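# Push tommy bar through clamp screw to its knob

## Task

Push the tommy bar sideways through the hole in the clamp's screw, and keep going until the knob at the bar's longer end sits up against the screw and can go no further.

## Robot and tools

Robot: two arms, left_arm and right_arm, each with a two-finger gripper. Calibrated base positions in the scene frame: left_arm at (+0.051, +0.270, 0) m, right_arm at (+0.040, -0.254, 0) m, both facing almost straight along +x. A camera stand sits behind them. Cameras: cam_head_left and cam_head_right, each 672x504.

Frames. The scene frame has its origin at table-top height halfway between the nominal bases, +z up, +x out over the table, and left_arm on the +y side (arm names do not match image left/right). Reported end_effector_position (m) and end_effector_quat_wxyz use the scene frame. Commanded offsets, however, are along each arm's own Hand target axes. On a gripper, +z is the direction the fingers point and the fingers close along y. The reported position is the spot between the pads, roughly 1 cm short of the fingertips. Printed values may be off by a few cm, more when reaching far.

Row layout (shared by execute_actions and move): one flat list of 14 numbers covering both arms, each in [-1, 1]: left_arm dx, dy, dz, rx, ry, rz, opening, then right_arm in the same seven. dx..rz are an offset from that arm's Hand target as it stood when the action or move began, not an absolute pose; 1.0 equals 0.6 m or 180 degrees; rx, ry, rz form a single rotation vector. Opening is absolute: +1 fully open (0.093 m), -1 closed. To leave an arm still, give zeros for its six pose numbers and repeat its current opening (a 0 there means half-open, not unchanged).

execute_actions(actions, cameras): actions is a list of actions; each action is a list of up to 15 rows, one per 1/30 s step, with the final row held for the remaining steps. Every row is measured from the start pose of that action, so sending the same offset again moves further. Images return only when actions is empty or cameras names them (["all"] for both, [] for none).

move(target, speed, blend, opening_speed, grip_force, blocking, cameras): straight-line travel toward target, either one 14-number row or a list of up to 15 rows, each still an offset from the starting Hand targets, not from the preceding row. speed in m/s, 0.002 to 2.9, default 0.25 (rotation capped at twice that in rad/s); one value or one per target. blend in m rounds corners of a list; 0 stops at each. opening_speed is the rate of finger change per second on the -1..+1 scale, at least 0.2. grip_force is per-pad newtons, 10 to 50, one value or one per arm; it persists, and lower values close slowly. blocking=false returns early while motion continues. A move caps at 10 s. Paths ignore obstacles and the other arm; faster moves lag and overshoot more; avoid routing a gripper near its own base. The result adds a move: line such as done, off_target, moving, held or fault, plus limits (paced = pose clipped, held = steps withheld).

wait(seconds, 0 to 3600): lets time pass with no new command. stop(): brakes a running move. zoom_image(camera, region=[x0,y0,x1,y1]) in pixels of the latest image, box at most 504 square. finished_scene(scene): ends the current scene; give its number and make no further call in that reply.

Reading results: Hand target is the last commanded pose after clipping; the next offsets start there. The gripper often rests short of it; a new execute_actions call, even all zeros, requests it again, or send the gap as an offset. Orientation commands are clipped to within 40 degrees of the current one each step. grip_measured is motor position on the opening scale; pads meet near -0.94 and sit an object's width apart at about 0.0208 per mm above that. Gripping a rigid part firmly needs a value about 0.41 below its width reading; keep sending it to hold, and send well above it to release. Joint positions end with the finger gap in m; joint torques are noisy with per-arm offsets, positive toward larger angle, and joints 1-3 wrap at ±28 N m. Joint velocities may be summarised as within noise. Joint ranges (rad): waist -2.618..3.054, shoulder 0..3.142, elbow 0..3.142 (straight 2.901), wrist pitch and yaw ±1.571, wrist roll ±2.094.

Avoid: dropping the bar or releasing it while it moves, knocking parts off the table, striking the clamp or table, hard or prolonged pushing (a blocked arm keeps pressing until commanded back past the gripper), arms or grippers touching each other, strain on wrist camera cables, and motor overheating from long stretched holds (MOTOR HOT at 75 °C, fold-up fault at 90 °C). Check pose and tilt after each motion and correct it; the end state must hold with the robot let go.

Each tool is called after "Call:" as name([rows], argument=value, ...), one row to a line, values as JSON.

## Session

Call:
execute_actions(actions=[])

Call:
zoom_image(camera="cam_head_left", region=[290, 180, 400, 290])

Call:
zoom_image(camera="cam_head_right", region=[310, 180, 420, 290])

Scene clock: 0.00 s.
left_arm: end_effector_position=(+0.4370, +0.2728, +0.0970) grip_measured=+1.000 end_effector_quat_wxyz=(+0.589, -0.031, +0.807, +0.027) | right_arm: end_effector_position=(+0.4176, -0.2822, +0.0718) grip_measured=+1.000 end_effector_quat_wxyz=(+0.540, +0.079, +0.835, -0.077)
Joint positions: left_arm=[-0.067 1.533 0.337 0.882 -0.124 -0.032 0.093] | right_arm=[-0.026 1.555 0.356 0.767 0.243 0.063 0.093]
Joint velocities: within noise
Joint torques (N m): no reading
Heat: left arm: 35 °C; right arm: 32 °C.
Hand target: left_arm +0.4406, +0.2727, +0.1059; +0.600, -0.032, +0.799, +0.026 | right_arm +0.4217, -0.2821, +0.0797; +0.550, +0.080, +0.828, -0.075
Tool commands: left_gripper/opening=+1.0 right_gripper/opening=+1.0

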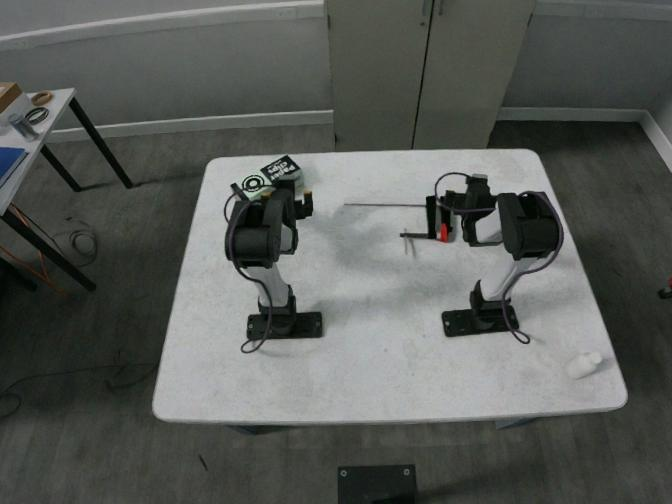

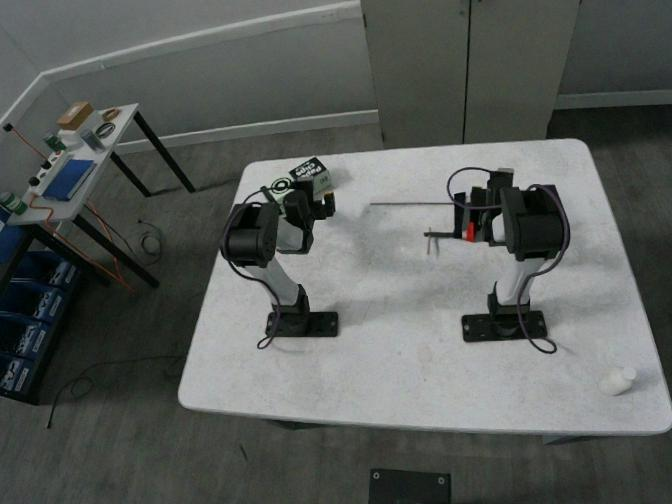

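Scaled by 4.582 from the camera's image (finer frame: 960x720).

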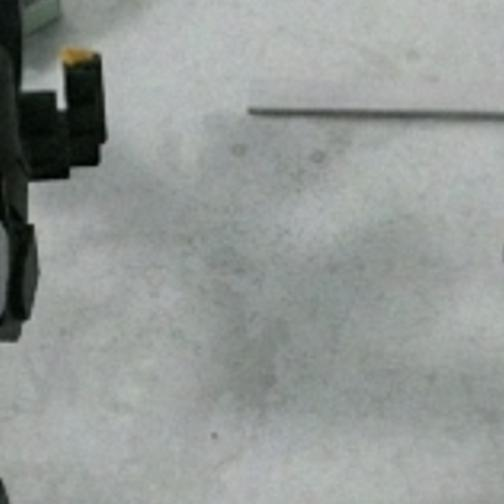

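Scaled by 4.582 from the camera's image (finer frame: 960x720).

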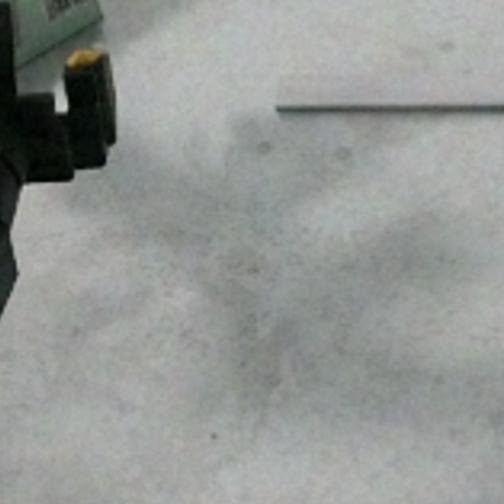

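Call:
zoom_image(camera="cam_head_left", region=[390, 180, 480, 270])

Call:
zoom_image(camera="cam_head_right", region=[410, 180, 500, 270])

Call:
zoom_image(camera="cam_head_left", region=[395, 222, 430, 262])

Call:
zoom_image(camera="cam_head_right", region=[415, 222, 450, 262])

Scaled by 5.600 from the camera's image (finer frame: 960x720).

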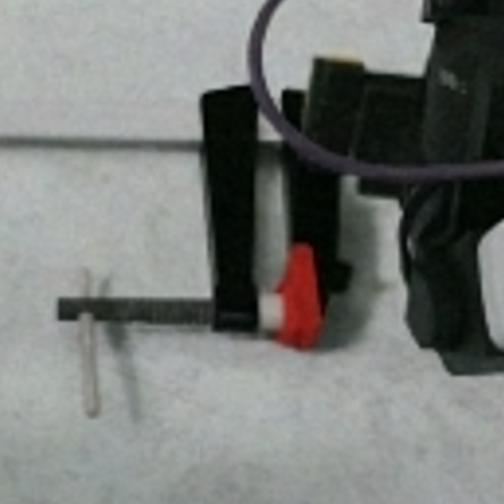

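Scaled by 5.600 from the camera's image (finer frame: 960x720).

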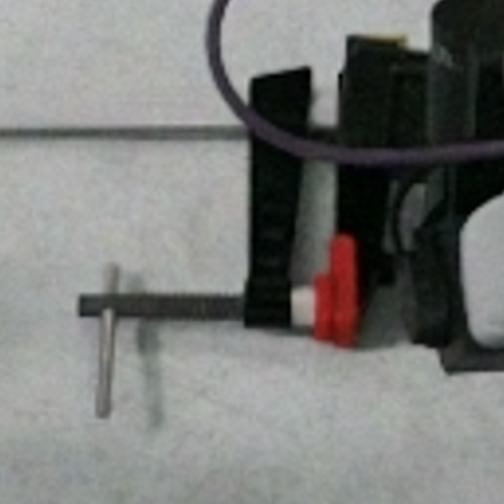

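Scaled by 12.600 from the camera's image (finer frame: 960x720).

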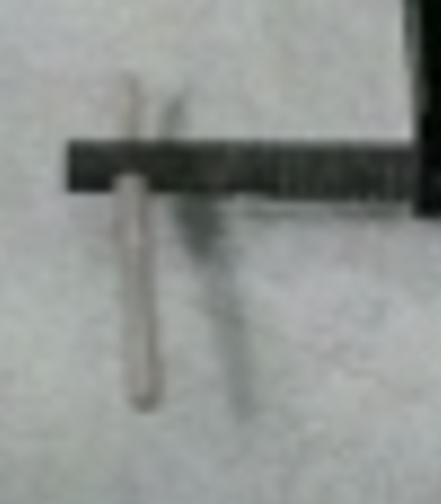

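Scaled by 12.600 from the camera's image (finer frame: 960x720).

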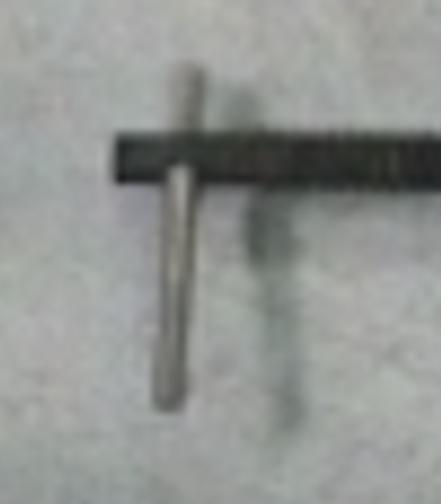

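Call:
move([
  [0.049,-0.370,-0.4365,0.335,0.307,0.444,-1,0,0,0,0,0,0,1],
  [0.201,-0.547,-0.425,0.335,0.307,0.444,-1,0,0,0,0,0,0,1],
], blend=[0.03,0], cameras=["all"])

Call:
zoom_image(camera="cam_head_left", region=[370, 200, 450, 280])

Call:
zoom_image(camera="cam_head_right", region=[390, 200, 470, 280])

Scene clock: 6.97 s.
left_arm: end_effector_position=(+0.1868, -0.0633, +0.0577) grip_measured=-0.976 end_effector_quat_wxyz=(-0.018, +0.708, +0.706, +0.009) | right_arm: end_effector_position=(+0.4176, -0.2822, +0.0718) grip_measured=+1.000 end_effector_quat_wxyz=(+0.540, +0.079, +0.835, -0.077)
Joint positions: left_arm=[-1.207 1.973 1.506 -1.143 -0.002 0.388 0] | right_arm=[-0.026 1.555 0.356 0.767 0.243 0.063 0.093]
Joint torques (N m): left_arm=[-0.42 -7.04 7.8 0.53 0.07 -0.05] | right_arm=[0.39 -6 5.75 1.9 0.19 -0.06]
Heat: left arm: 37 °C; right arm: 33 °C.
Hand target: left_arm +0.1900, -0.0771, +0.0598; -0.001, +0.707, +0.707, +0.000 | right_arm +0.4217, -0.2821, +0.0797; +0.550, +0.080, +0.828, -0.075
Off the commanded pose: left_arm 0.014 m, 2 deg | right_arm 0.009 m, 1 deg.
move: off_target (left_arm)

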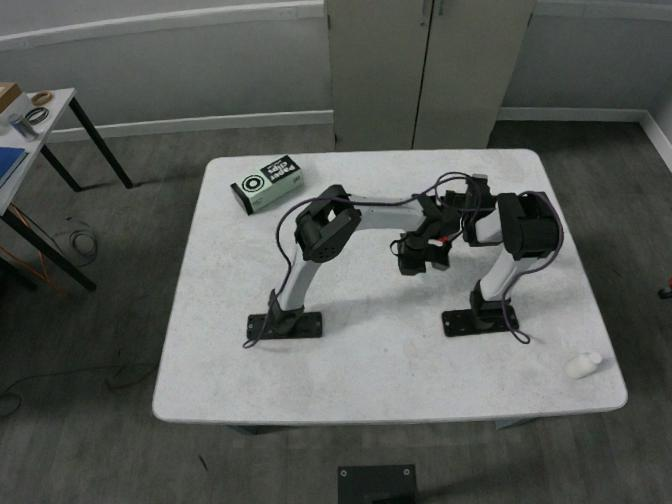

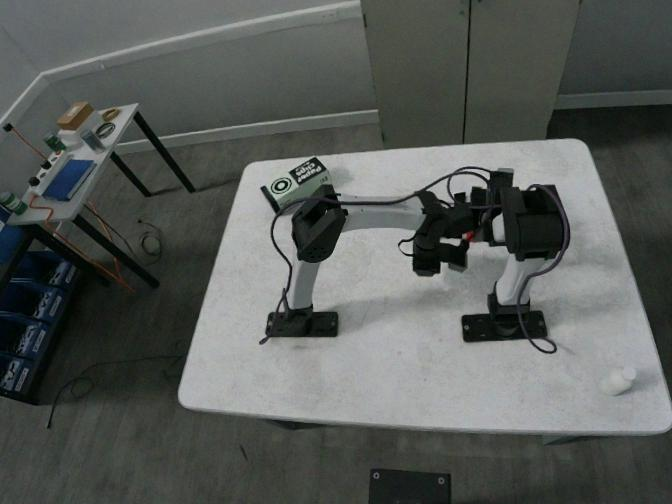

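Scaled by 6.300 from the camera's image (finer frame: 960x720).

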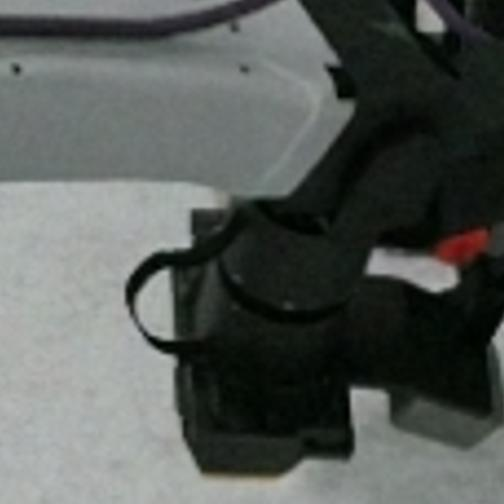

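Scaled by 6.300 from the camera's image (finer frame: 960x720).

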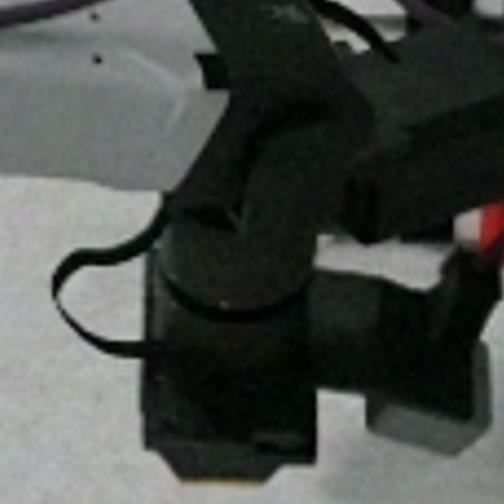

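Call:
move([
  [0,0,0.06,0,0,0,-1,0,0,0,0,0,0,1],
  [0,0.05,0.06,0,0,0,-1,0,0,0,0,0,0,1],
], speed=[0.1,0.05], cameras=["all"])

Call:
zoom_image(camera="cam_head_left", region=[370, 200, 450, 280])

Call:
zoom_image(camera="cam_head_right", region=[390, 200, 470, 280])

Scene clock: 9.47 s.
left_arm: end_effector_position=(+0.2135, -0.0682, +0.0222) grip_measured=-0.976 end_effector_quat_wxyz=(-0.011, +0.707, +0.708, +0.005) | right_arm: end_effector_position=(+0.4176, -0.2822, +0.0718) grip_measured=+1.000 end_effector_quat_wxyz=(+0.540, +0.079, +0.835, -0.077)
Joint positions: left_arm=[-1.145 2.053 1.477 -1.019 -0.002 0.445 0] | right_arm=[-0.026 1.555 0.356 0.767 0.243 0.063 0.093]
Joint torques (N m): left_arm=[0.59 -7.35 7.73 0.4 0.06 0.12] | right_arm=[0.39 -5.97 5.75 1.9 0.2 -0.06]
Heat: left arm: 36 °C; right arm: 33 °C.
Hand target: left_arm +0.2199, -0.0770, +0.0238; -0.001, +0.707, +0.707, +0.000 | right_arm +0.4217, -0.2821, +0.0797; +0.550, +0.080, +0.828, -0.075
Off the commanded pose: left_arm 0.011 m, 1 deg | right_arm 0.009 m, 1 deg.
move: off_target (left_arm)

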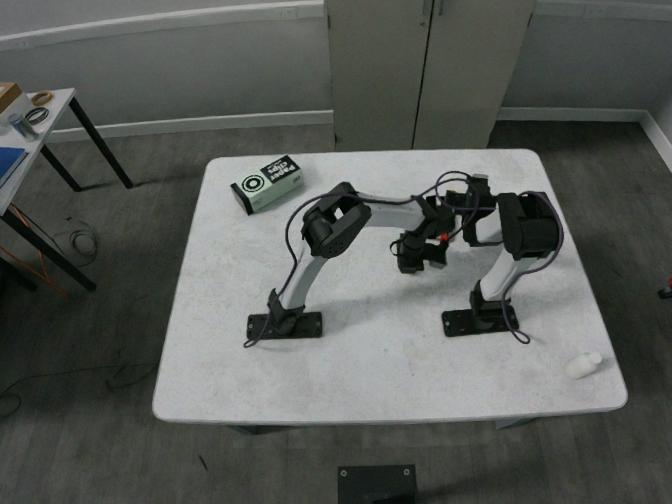

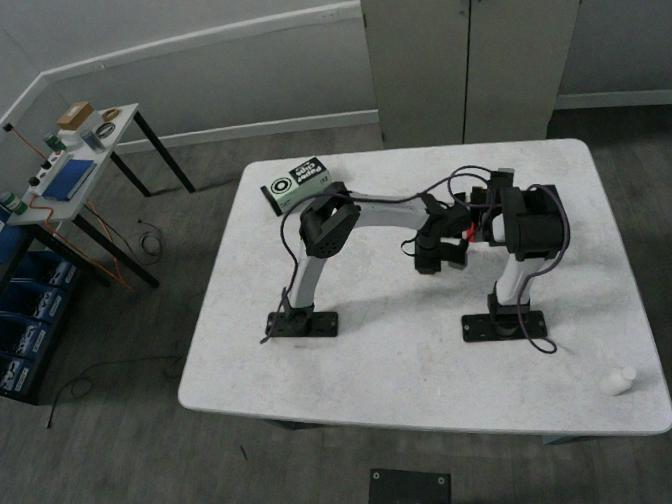

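Scaled by 6.300 from the camera's image (finer frame: 960x720).

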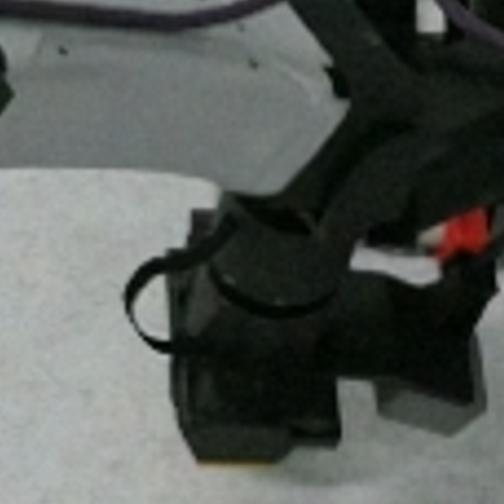

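Scaled by 6.300 from the camera's image (finer frame: 960x720).

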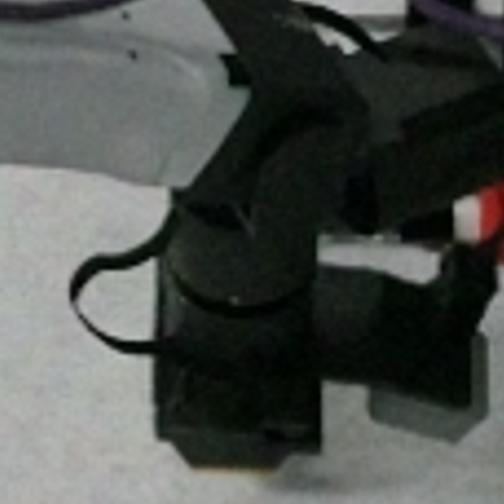

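Call:
move(target=[0,0.05,0,0,0,0,-1,0,0,0,0,0,0,1], speed=0.05)

Call:
move(target=[0,0.017,0,0,0,0,-1,0,0,0,0,0,0,1], speed=0.04, cameras=["all"])

Call:
zoom_image(camera="cam_head_left", region=[370, 200, 450, 280])

Call:
zoom_image(camera="cam_head_right", region=[390, 200, 470, 280])

Scene clock: 10.90 s.
left_arm: end_effector_position=(+0.2443, -0.0728, +0.0223) grip_measured=-0.976 end_effector_quat_wxyz=(-0.003, +0.709, +0.705, +0.002) | right_arm: end_effector_position=(+0.4176, -0.2822, +0.0718) grip_measured=+1.000 end_effector_quat_wxyz=(+0.540, +0.079, +0.835, -0.077)
Joint positions: left_arm=[-1.08 2.104 1.558 -1.031 -0.002 0.517 0] | right_arm=[-0.026 1.555 0.356 0.767 0.243 0.063 0.093]
Joint torques (N m): left_arm=[0.72 -7.69 7.83 0.26 0.07 0.04] | right_arm=[0.39 -6 5.76 1.91 0.19 -0.07]
Heat: left arm: 36 °C; right arm: 33 °C.
Hand target: left_arm +0.2499, -0.0772, +0.0239; -0.001, +0.707, +0.707, -0.001 | right_arm +0.4217, -0.2821, +0.0797; +0.550, +0.080, +0.828, -0.075
Off the commanded pose: left_arm 0.007 m, 0 deg | right_arm 0.009 m, 1 deg.
move: done

Scene clock: 11.70 s.
left_arm: end_effector_position=(+0.2544, -0.0736, +0.0227) grip_measured=-0.976 end_effector_quat_wxyz=(-0.002, +0.710, +0.704, +0.002) | right_arm: end_effector_position=(+0.4176, -0.2822, +0.0718) grip_measured=+1.000 end_effector_quat_wxyz=(+0.540, +0.079, +0.835, -0.077)
Joint positions: left_arm=[-1.059 2.123 1.589 -1.041 -0.002 0.541 0] | right_arm=[-0.026 1.555 0.356 0.767 0.243 0.063 0.093]
Joint torques (N m): left_arm=[0.84 -7.77 7.8 0.26 0.07 0.09] | right_arm=[0.38 -5.98 5.75 1.9 0.2 -0.06]
Heat: left arm: 36 °C; right arm: 33 °C.
Hand target: left_arm +0.2601, -0.0771, +0.0238; -0.001, +0.707, +0.707, +0.000 | right_arm +0.4217, -0.2821, +0.0797; +0.550, +0.080, +0.828, -0.075
Off the commanded pose: left_arm 0.007 m, 1 deg | right_arm 0.009 m, 1 deg.
move: done

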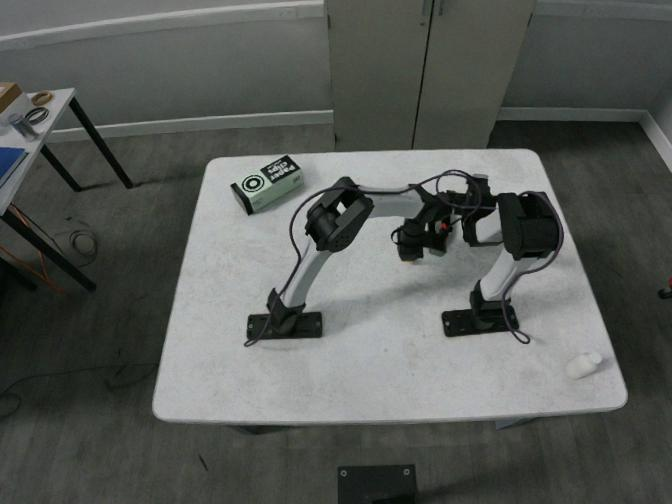

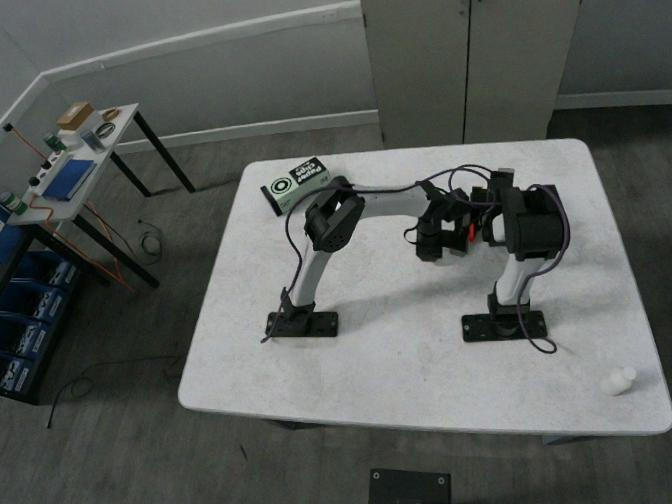

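Scaled by 6.300 from the camera's image (finer frame: 960x720).

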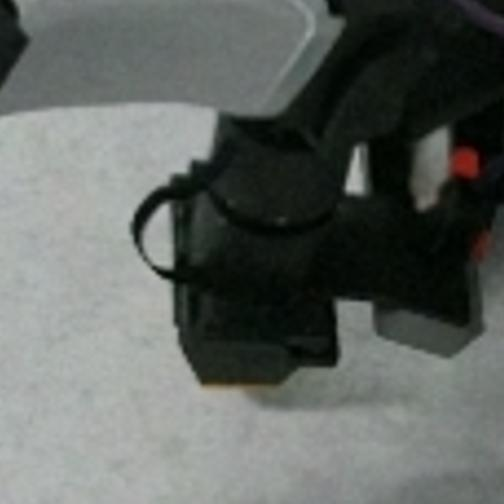

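Scaled by 6.300 from the camera's image (finer frame: 960x720).

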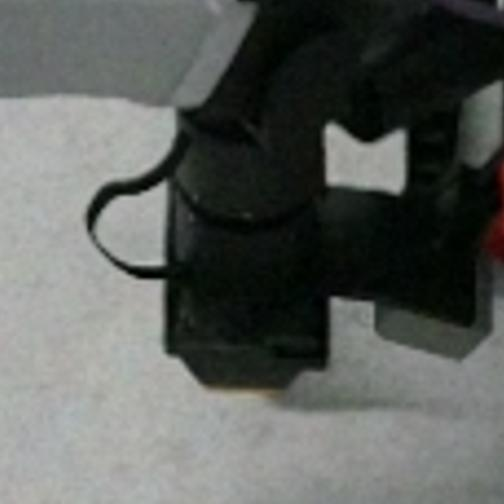

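Call:
move([
  [0,-0.04,0,0,0,0,-1,0,0,0,0,0,0,1],
  [0.22,-0.1,-0.1,0,0,0,-1,0,0,0,0,0,0,1],
], speed=0.25, blend=0.01, cameras=["all"])

Call:
zoom_image(camera="cam_head_left", region=[385, 210, 435, 260])

Call:
zoom_image(camera="cam_head_right", region=[405, 210, 455, 260])

Scene clock: 13.53 s.
left_arm: end_effector_position=(+0.2021, +0.0499, +0.0804) grip_measured=-0.977 end_effector_quat_wxyz=(-0.001, +0.706, +0.708, +0.002) | right_arm: end_effector_position=(+0.4176, -0.2822, +0.0718) grip_measured=+1.000 end_effector_quat_wxyz=(+0.540, +0.079, +0.835, -0.077)
Joint positions: left_arm=[-0.993 1.575 1.116 -1.115 -0.004 0.596 0] | right_arm=[-0.026 1.555 0.356 0.767 0.243 0.063 0.093]
Joint torques (N m): left_arm=[0.72 -7.23 4.45 0.22 0.09 0.14] | right_arm=[0.4 -6 5.74 1.9 0.2 -0.06]
Heat: left arm: 36 °C; right arm: 33 °C.
Hand target: left_arm +0.2002, +0.0549, +0.0839; -0.001, +0.707, +0.707, +0.000 | right_arm +0.4217, -0.2821, +0.0797; +0.550, +0.080, +0.828, -0.075
Off the commanded pose: left_arm 0.006 m, 0 deg | right_arm 0.009 m, 1 deg.
move: done

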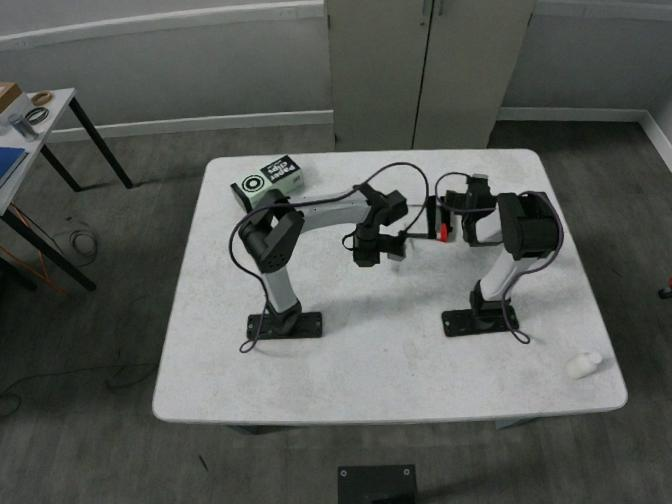

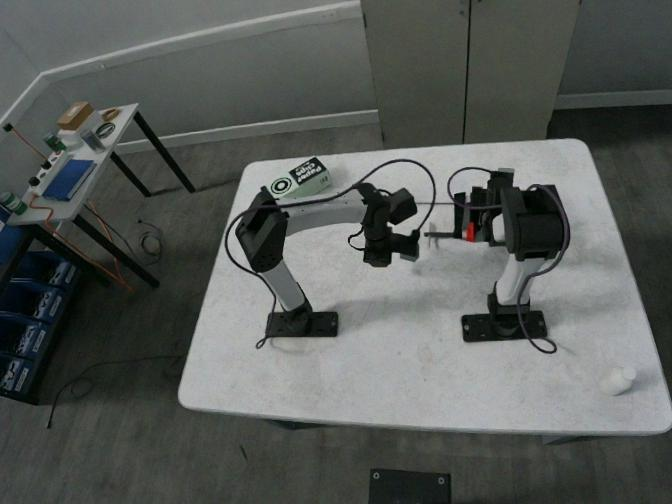

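Scaled by 10.080 from the camera's image (finer frame: 960x720).

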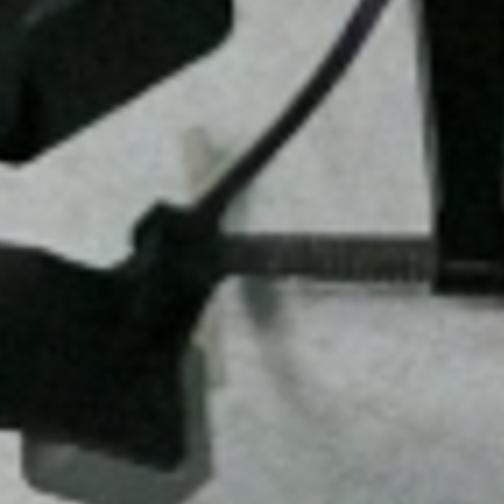

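Scaled by 10.080 from the camera's image (finer frame: 960x720).

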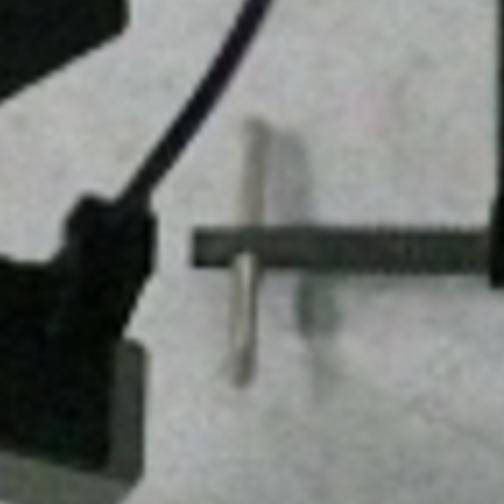

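Call:
move([
  [-0.215,0.02,0,0,0,0,-1,0,0,0,0,0,0,1],
  [-0.215,0.05,0.1,0,0,0,-1,0,0,0,0,0,0,1],
  [-0.215,0.13,0.1,0,0,0,-1,0,0,0,0,0,0,1],
], speed=[0.25,0.12,0.05], blend=[0.01,0,0])

Call:
move(target=[0,0.015,0,0,0,0,-1,0,0,0,0,0,0,1], speed=0.03)

Scene clock: 16.97 s.
left_arm: end_effector_position=(+0.2707, -0.0709, +0.0232) grip_measured=-0.977 end_effector_quat_wxyz=(-0.003, +0.712, +0.702, +0.002) | right_arm: end_effector_position=(+0.4176, -0.2822, +0.0718) grip_measured=+1.000 end_effector_quat_wxyz=(+0.540, +0.079, +0.835, -0.077)
Joint positions: left_arm=[-1.021 2.148 1.631 -1.06 -0.003 0.584 0] | right_arm=[-0.026 1.555 0.356 0.767 0.243 0.063 0.093]
Joint torques (N m): left_arm=[1.14 -7.8 7.87 0.27 0.08 0.07] | right_arm=[0.38 -6 5.76 1.9 0.19 -0.06]
Heat: left arm: 36 °C; right arm: 34 °C.
Hand target: left_arm +0.2780, -0.0741, +0.0236; -0.001, +0.707, +0.707, -0.001 | right_arm +0.4217, -0.2821, +0.0797; +0.550, +0.080, +0.828, -0.075
Off the commanded pose: left_arm 0.008 m, 1 deg | right_arm 0.009 m, 1 deg.
move: done

Scene clock: 17.80 s.
left_arm: end_effector_position=(+0.2787, -0.0707, +0.0231) grip_measured=-0.977 end_effector_quat_wxyz=(-0.005, +0.713, +0.701, +0.003) | right_arm: end_effector_position=(+0.4176, -0.2822, +0.0718) grip_measured=+1.000 end_effector_quat_wxyz=(+0.540, +0.079, +0.835, -0.077)
Joint positions: left_arm=[-1.004 2.168 1.662 -1.075 -0.003 0.604 0] | right_arm=[-0.026 1.555 0.356 0.767 0.243 0.063 0.093]
Joint torques (N m): left_arm=[1.28 -7.94 7.92 0.28 0.08 0.03] | right_arm=[0.39 -6 5.75 1.9 0.2 -0.06]
Heat: left arm: 36 °C; right arm: 34 °C.
Hand target: left_arm +0.2871, -0.0740, +0.0237; -0.001, +0.707, +0.707, -0.001 | right_arm +0.4217, -0.2821, +0.0797; +0.550, +0.080, +0.828, -0.075
Off the commanded pose: left_arm 0.009 m, 1 deg | right_arm 0.009 m, 1 deg.
move: done

Call:
move(target=[0,0.01,0,0,0,0,-1,0,0,0,0,0,0,1], speed=0.03)

Call:
move(target=[0,0.007,0,0,0,0,-1,0,0,0,0,0,0,1], speed=0.03, cameras=["all"])

Call:
zoom_image(camera="cam_head_left", region=[370, 190, 460, 270])

Call:
zoom_image(camera="cam_head_right", region=[390, 190, 480, 270])

Scene clock: 18.73 s.
left_arm: end_effector_position=(+0.2842, -0.0706, +0.0231) grip_measured=-0.977 end_effector_quat_wxyz=(-0.005, +0.713, +0.701, +0.003) | right_arm: end_effector_position=(+0.4176, -0.2822, +0.0718) grip_measured=+1.000 end_effector_quat_wxyz=(+0.540, +0.079, +0.835, -0.077)
Joint positions: left_arm=[-0.993 2.181 1.683 -1.084 -0.003 0.616 0] | right_arm=[-0.026 1.555 0.356 0.767 0.243 0.063 0.093]
Joint torques (N m): left_arm=[1.35 -8.02 8.01 0.27 0.08 0] | right_arm=[0.4 -6.01 5.75 1.91 0.2 -0.06]
Heat: left arm: 36 °C; right arm: 34 °C.
Hand target: left_arm +0.2931, -0.0740, +0.0237; -0.001, +0.707, +0.707, -0.001 | right_arm +0.4217, -0.2821, +0.0797; +0.550, +0.080, +0.828, -0.075
Off the commanded pose: left_arm 0.010 m, 1 deg | right_arm 0.009 m, 1 deg.
move: done

Scene clock: 19.37 s.
left_arm: end_effector_position=(+0.2880, -0.0705, +0.0230) grip_measured=-0.977 end_effector_quat_wxyz=(-0.006, +0.714, +0.700, +0.003) | right_arm: end_effector_position=(+0.4176, -0.2822, +0.0718) grip_measured=+1.000 end_effector_quat_wxyz=(+0.540, +0.079, +0.835, -0.077)
Joint positions: left_arm=[-0.985 2.191 1.698 -1.092 -0.003 0.625 0] | right_arm=[-0.026 1.555 0.356 0.767 0.243 0.063 0.093]
Joint torques (N m): left_arm=[1.4 -8.08 8.06 0.24 0.08 0.04] | right_arm=[0.38 -5.98 5.75 1.9 0.2 -0.06]
Heat: left arm: 35 °C; right arm: 34 °C.
Hand target: left_arm +0.2973, -0.0740, +0.0236; -0.001, +0.707, +0.707, -0.001 | right_arm +0.4217, -0.2821, +0.0797; +0.550, +0.080, +0.828, -0.075
Off the commanded pose: left_arm 0.010 m, 1 deg | right_arm 0.009 m, 1 deg.
move: done

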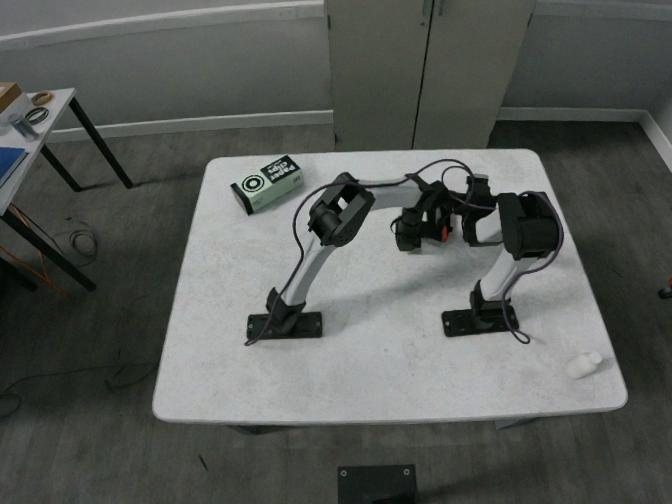

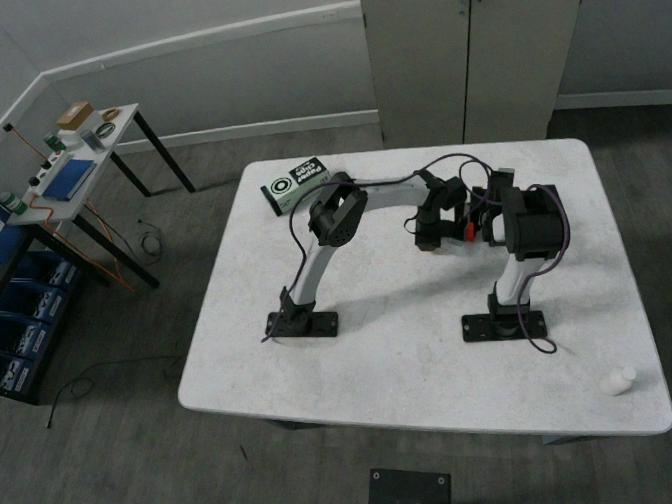

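Scaled by 5.600 from the camera's image (finer frame: 960x720).

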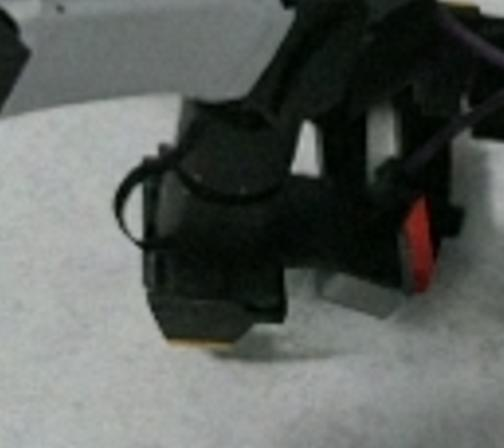

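Scaled by 5.600 from the camera's image (finer frame: 960x720).

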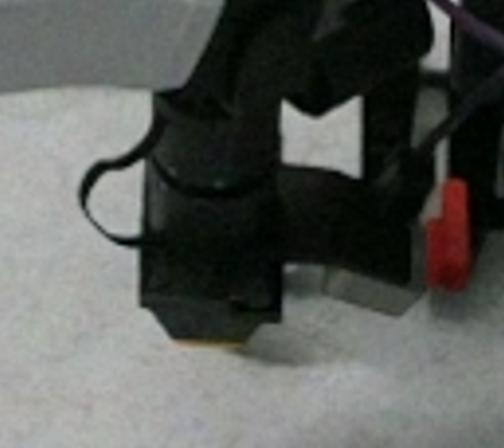

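Call:
move([
  [0,-0.04,0,0,0,0,-1,0,0,0,0,0,0,1],
  [0.3,-0.12,-0.1,0,0,0,-1,0,0,0,0,0,0,1],
], speed=0.25, blend=0.01, cameras=["all"])

Call:
zoom_image(camera="cam_head_left", region=[390, 210, 430, 250])

Call:
zoom_image(camera="cam_head_right", region=[415, 210, 455, 250])

Scene clock: 21.30 s.
left_arm: end_effector_position=(+0.2283, +0.1015, +0.0812) grip_measured=-0.977 end_effector_quat_wxyz=(-0.001, +0.706, +0.708, +0.002) | right_arm: end_effector_position=(+0.4176, -0.2822, +0.0718) grip_measured=+1.000 end_effector_quat_wxyz=(+0.540, +0.079, +0.835, -0.077)
Joint positions: left_arm=[-0.784 1.487 1.036 -1.121 -0.004 0.805 0] | right_arm=[-0.026 1.555 0.356 0.767 0.243 0.063 0.093]
Joint torques (N m): left_arm=[0.72 -6.41 4.67 0.23 0.09 0.11] | right_arm=[0.38 -6.01 5.75 1.9 0.2 -0.06]
Heat: left arm: 35 °C; right arm: 34 °C.
Hand target: left_arm +0.2255, +0.1059, +0.0840; -0.001, +0.707, +0.707, +0.000 | right_arm +0.4217, -0.2821, +0.0797; +0.550, +0.080, +0.828, -0.075
Off the commanded pose: left_arm 0.006 m, 0 deg | right_arm 0.009 m, 1 deg.
move: done

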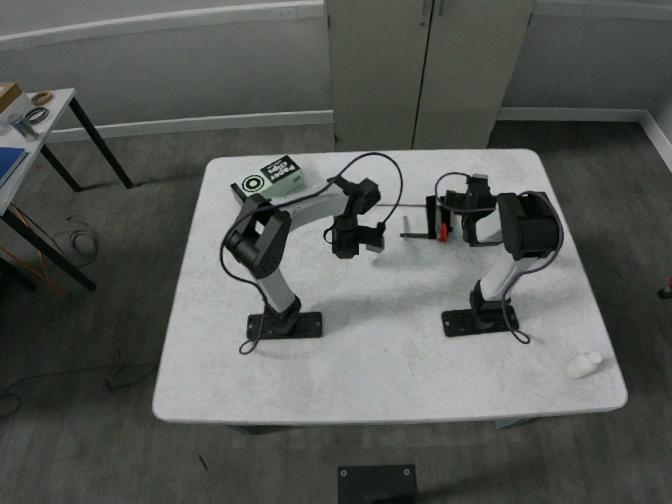

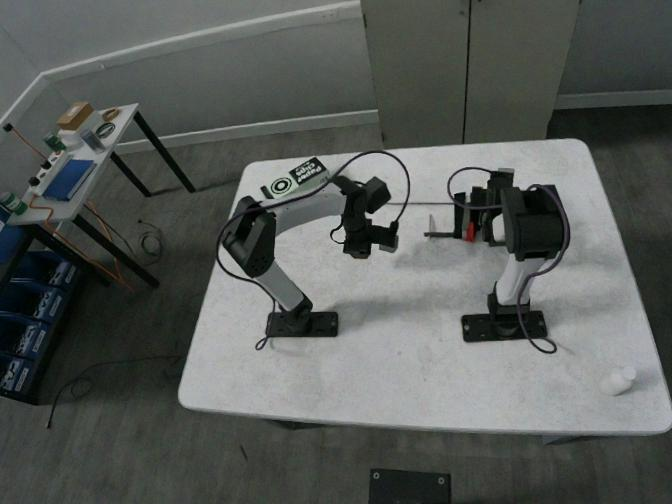

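Scaled by 12.600 from the camera's image (finer frame: 960x720).

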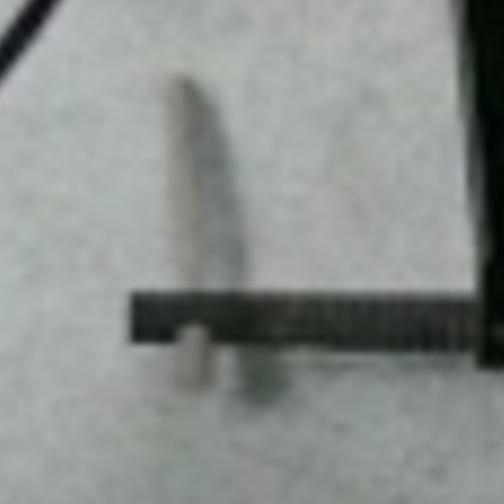

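Scaled by 12.600 from the camera's image (finer frame: 960x720).

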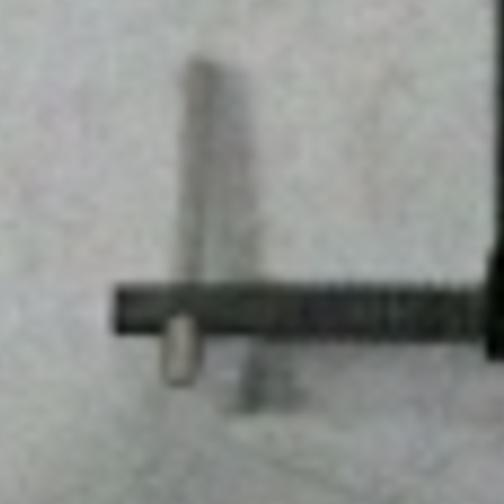

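Call:
zoom_image(camera="cam_head_left", region=[396, 228, 416, 246])

Call:
zoom_image(camera="cam_head_right", region=[420, 228, 440, 246])

Call:
zoom_image(camera="cam_head_right", region=[420, 212, 440, 230])

Scaled by 25.200 from the camera's image (finer frame: 960x720).

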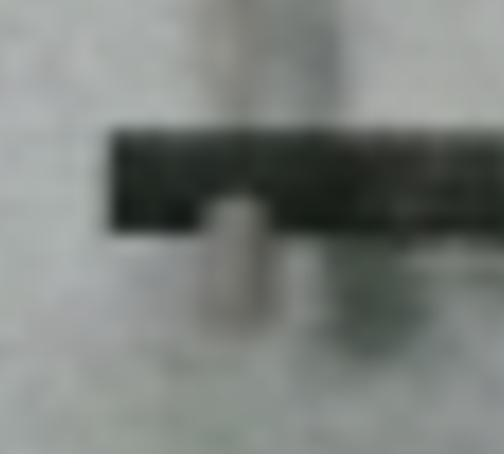

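Scaled by 25.200 from the camera's image (finer frame: 960x720).

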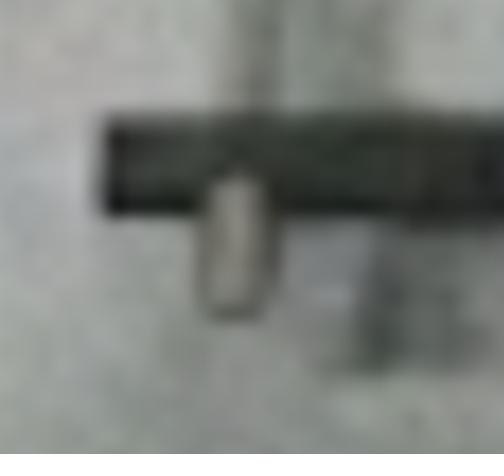

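Scaled by 25.200 from the camera's image (finer frame: 960x720).

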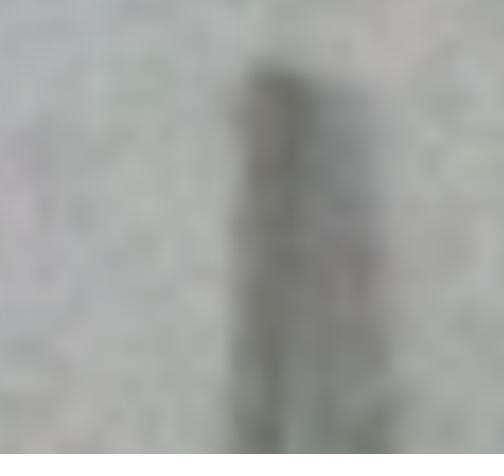

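Call:
move([
  [-0.3,0.02,0,0,0,0,-1,0,0,0,0,0,0,1],
  [-0.3,0.05,0.1,0,0,0,-1,0,0,0,0,0,0,1],
  [-0.3,0.13,0.1,0,0,0,-1,0,0,0,0,0,0,1],
], speed=[0.25,0.12,0.05], blend=[0.01,0,0])

Call:
move(target=[0,0.008,0,0,0,0,-1,0,0,0,0,0,0,1], speed=0.03)

Call:
move(target=[0,0.006,0,0,0,0,-1,0,0,0,0,0,0,1], speed=0.03, cameras=["all"])

Call:
zoom_image(camera="cam_head_left", region=[370, 190, 460, 270])

Call:
zoom_image(camera="cam_head_right", region=[390, 190, 480, 270])

Scene clock: 25.13 s.
left_arm: end_effector_position=(+0.2931, -0.0698, +0.0233) grip_measured=-0.977 end_effector_quat_wxyz=(-0.009, +0.713, +0.701, +0.002) | right_arm: end_effector_position=(+0.4176, -0.2822, +0.0718) grip_measured=+1.000 end_effector_quat_wxyz=(+0.540, +0.079, +0.835, -0.077)
Joint positions: left_arm=[-0.973 2.204 1.722 -1.106 -0.001 0.636 0] | right_arm=[-0.026 1.555 0.356 0.767 0.243 0.063 0.093]
Joint torques (N m): left_arm=[1.32 -8.1 8.05 0.36 0.05 0.01] | right_arm=[0.4 -6.01 5.76 1.89 0.19 -0.06]
Heat: left arm: 35 °C; right arm: 34 °C.
Hand target: left_arm +0.3034, -0.0741, +0.0237; -0.001, +0.707, +0.707, +0.000 | right_arm +0.4217, -0.2821, +0.0797; +0.550, +0.080, +0.828, -0.075
Off the commanded pose: left_arm 0.011 m, 1 deg | right_arm 0.009 m, 1 deg.
move: off_target (left_arm)

Scene clock: 25.73 s.
left_arm: end_effector_position=(+0.2944, -0.0695, +0.0240) grip_measured=-0.977 end_effector_quat_wxyz=(-0.013, +0.715, +0.699, +0.000) | right_arm: end_effector_position=(+0.4176, -0.2822, +0.0718) grip_measured=+1.000 end_effector_quat_wxyz=(+0.540, +0.079, +0.835, -0.077)
Joint positions: left_arm=[-0.969 2.214 1.74 -1.124 0.003 0.646 0] | right_arm=[-0.026 1.555 0.356 0.767 0.243 0.063 0.093]
Joint torques (N m): left_arm=[1.73 -8.1 8.1 0.41 0.01 -0.03] | right_arm=[0.38 -6.01 5.74 1.9 0.2 -0.06]
Heat: left arm: 35 °C; right arm: 34 °C.
Hand target: left_arm +0.3081, -0.0741, +0.0237; -0.001, +0.707, +0.707, +0.000 | right_arm +0.4217, -0.2821, +0.0797; +0.550, +0.080, +0.828, -0.075
Off the commanded pose: left_arm 0.014 m, 2 deg | right_arm 0.009 m, 1 deg.
move: off_target (left_arm)

Scene clock: 26.30 s.
left_arm: end_effector_position=(+0.2953, -0.0692, +0.0248) grip_measured=-0.977 end_effector_quat_wxyz=(-0.017, +0.716, +0.697, -0.002) | right_arm: end_effector_position=(+0.4176, -0.2822, +0.0718) grip_measured=+1.000 end_effector_quat_wxyz=(+0.540, +0.079, +0.835, -0.077)
Joint positions: left_arm=[-0.964 2.221 1.754 -1.137 0.009 0.654 0] | right_arm=[-0.026 1.555 0.356 0.767 0.243 0.063 0.093]
Joint torques (N m): left_arm=[1.96 -7.99 8.06 0.51 -0.04 -0.02] | right_arm=[0.38 -5.98 5.75 1.9 0.2 -0.06]
Heat: left arm: 35 °C; right arm: 34 °C.
Hand target: left_arm +0.3116, -0.0740, +0.0236; -0.001, +0.707, +0.707, -0.001 | right_arm +0.4217, -0.2821, +0.0797; +0.550, +0.080, +0.828, -0.075
Off the commanded pose: left_arm 0.017 m, 2 deg | right_arm 0.009 m, 1 deg.
move: off_target (left_arm)

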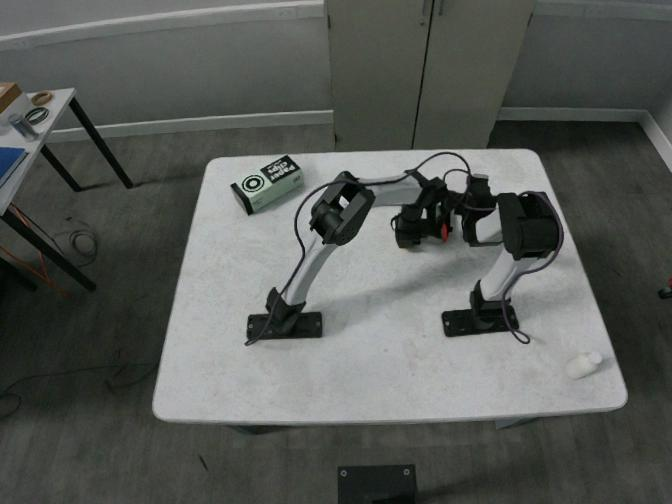

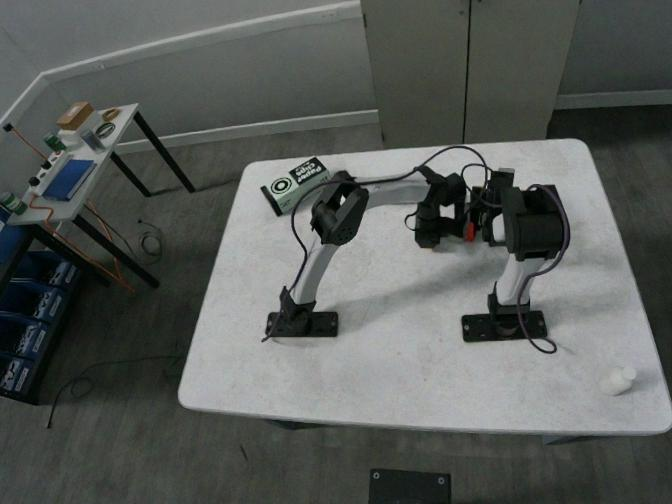

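Scaled by 5.600 from the camera's image (finer frame: 960x720).

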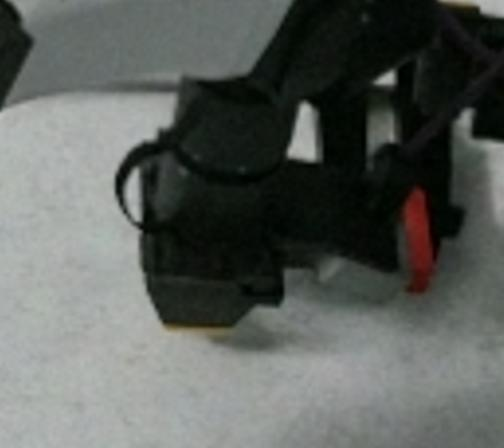

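Scaled by 5.600 from the camera's image (finer frame: 960x720).

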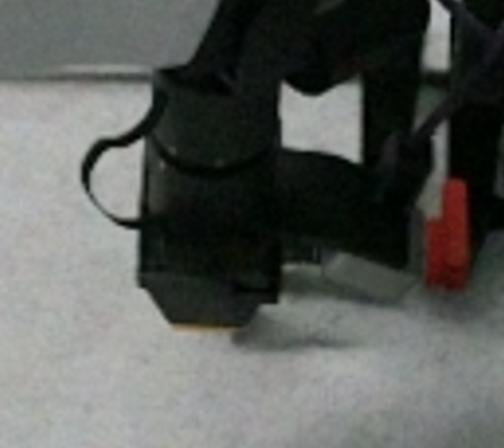

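Call:
move([
  [0,-0.05,0,0,0,0,-1,0,0,0,0,0,0,1],
  [0.3,-0.12,-0.1,0,0,0,-1,0,0,0,0,0,0,1],
], speed=0.2, blend=0.01, cameras=["all"])

Call:
zoom_image(camera="cam_head_left", region=[396, 228, 416, 246])

Call:
zoom_image(camera="cam_head_right", region=[420, 228, 440, 246])

Call:
zoom_image(camera="cam_head_right", region=[410, 205, 480, 250])

Scene clock: 28.83 s.
left_arm: end_effector_position=(+0.2420, +0.1005, +0.0806) grip_measured=-0.977 end_effector_quat_wxyz=(-0.002, +0.706, +0.708, -0.002) | right_arm: end_effector_position=(+0.4176, -0.2822, +0.0718) grip_measured=+1.000 end_effector_quat_wxyz=(+0.540, +0.079, +0.835, -0.077)
Joint positions: left_arm=[-0.744 1.531 1.074 -1.118 0.004 0.845 0] | right_arm=[-0.026 1.555 0.356 0.767 0.243 0.063 0.093]
Joint torques (N m): left_arm=[0.72 -6.91 4.57 0.2 0.01 0.11] | right_arm=[0.38 -6.01 5.76 1.9 0.19 -0.05]
Heat: left arm: 35 °C; right arm: 34 °C.
Hand target: left_arm +0.2399, +0.1059, +0.0839; -0.001, +0.707, +0.707, +0.000 | right_arm +0.4217, -0.2821, +0.0797; +0.550, +0.080, +0.828, -0.075
Off the commanded pose: left_arm 0.007 m, 0 deg | right_arm 0.009 m, 1 deg.
move: done

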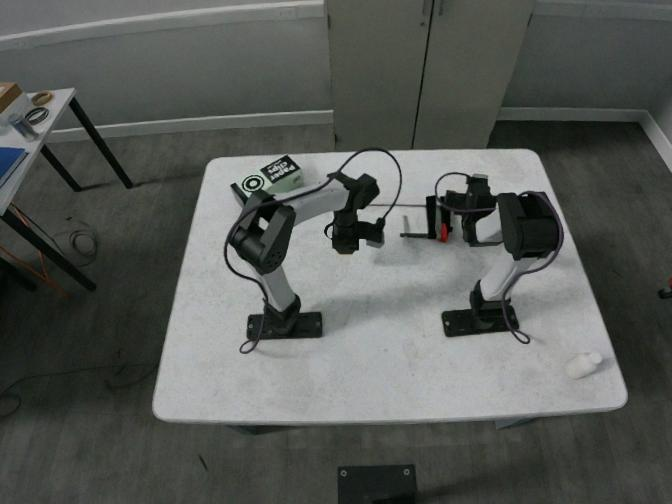

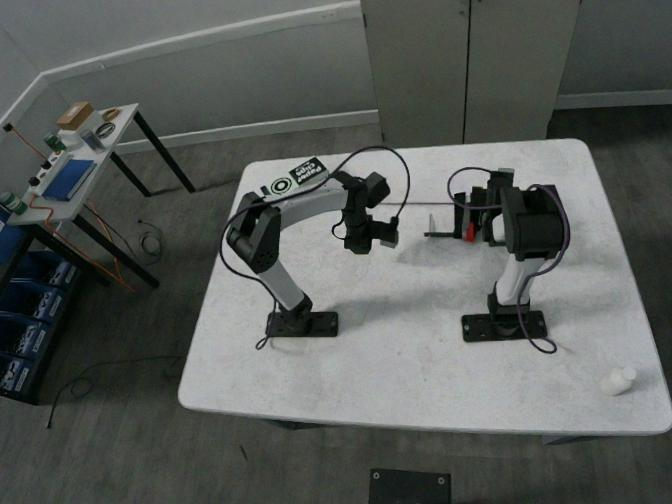

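Scaled by 25.200 from the camera's image (finer frame: 960x720).

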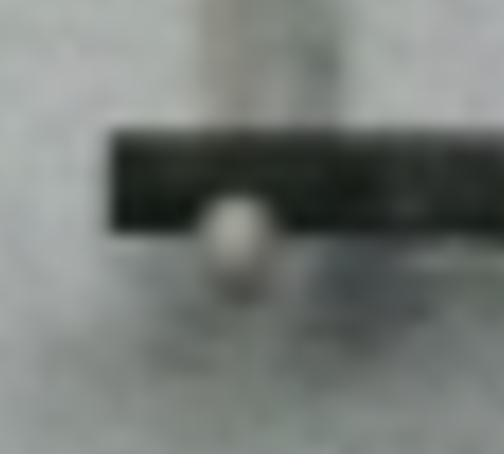

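Scaled by 25.200 from the camera's image (finer frame: 960x720).

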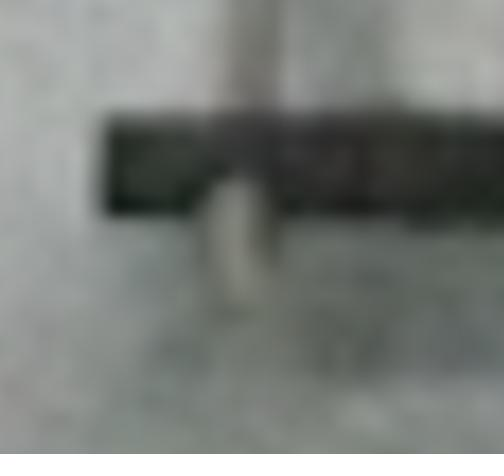

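Scaled by 7.200 from the camera's image (finer frame: 960x720).

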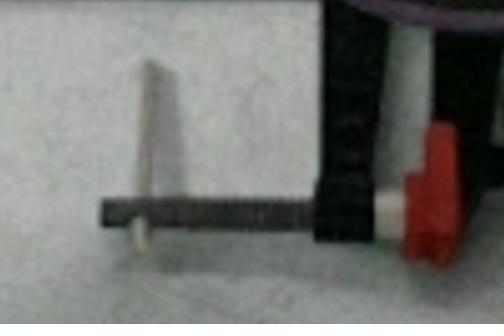

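Call:
finished_scene(scene=3)

The scene is finished: the task was done.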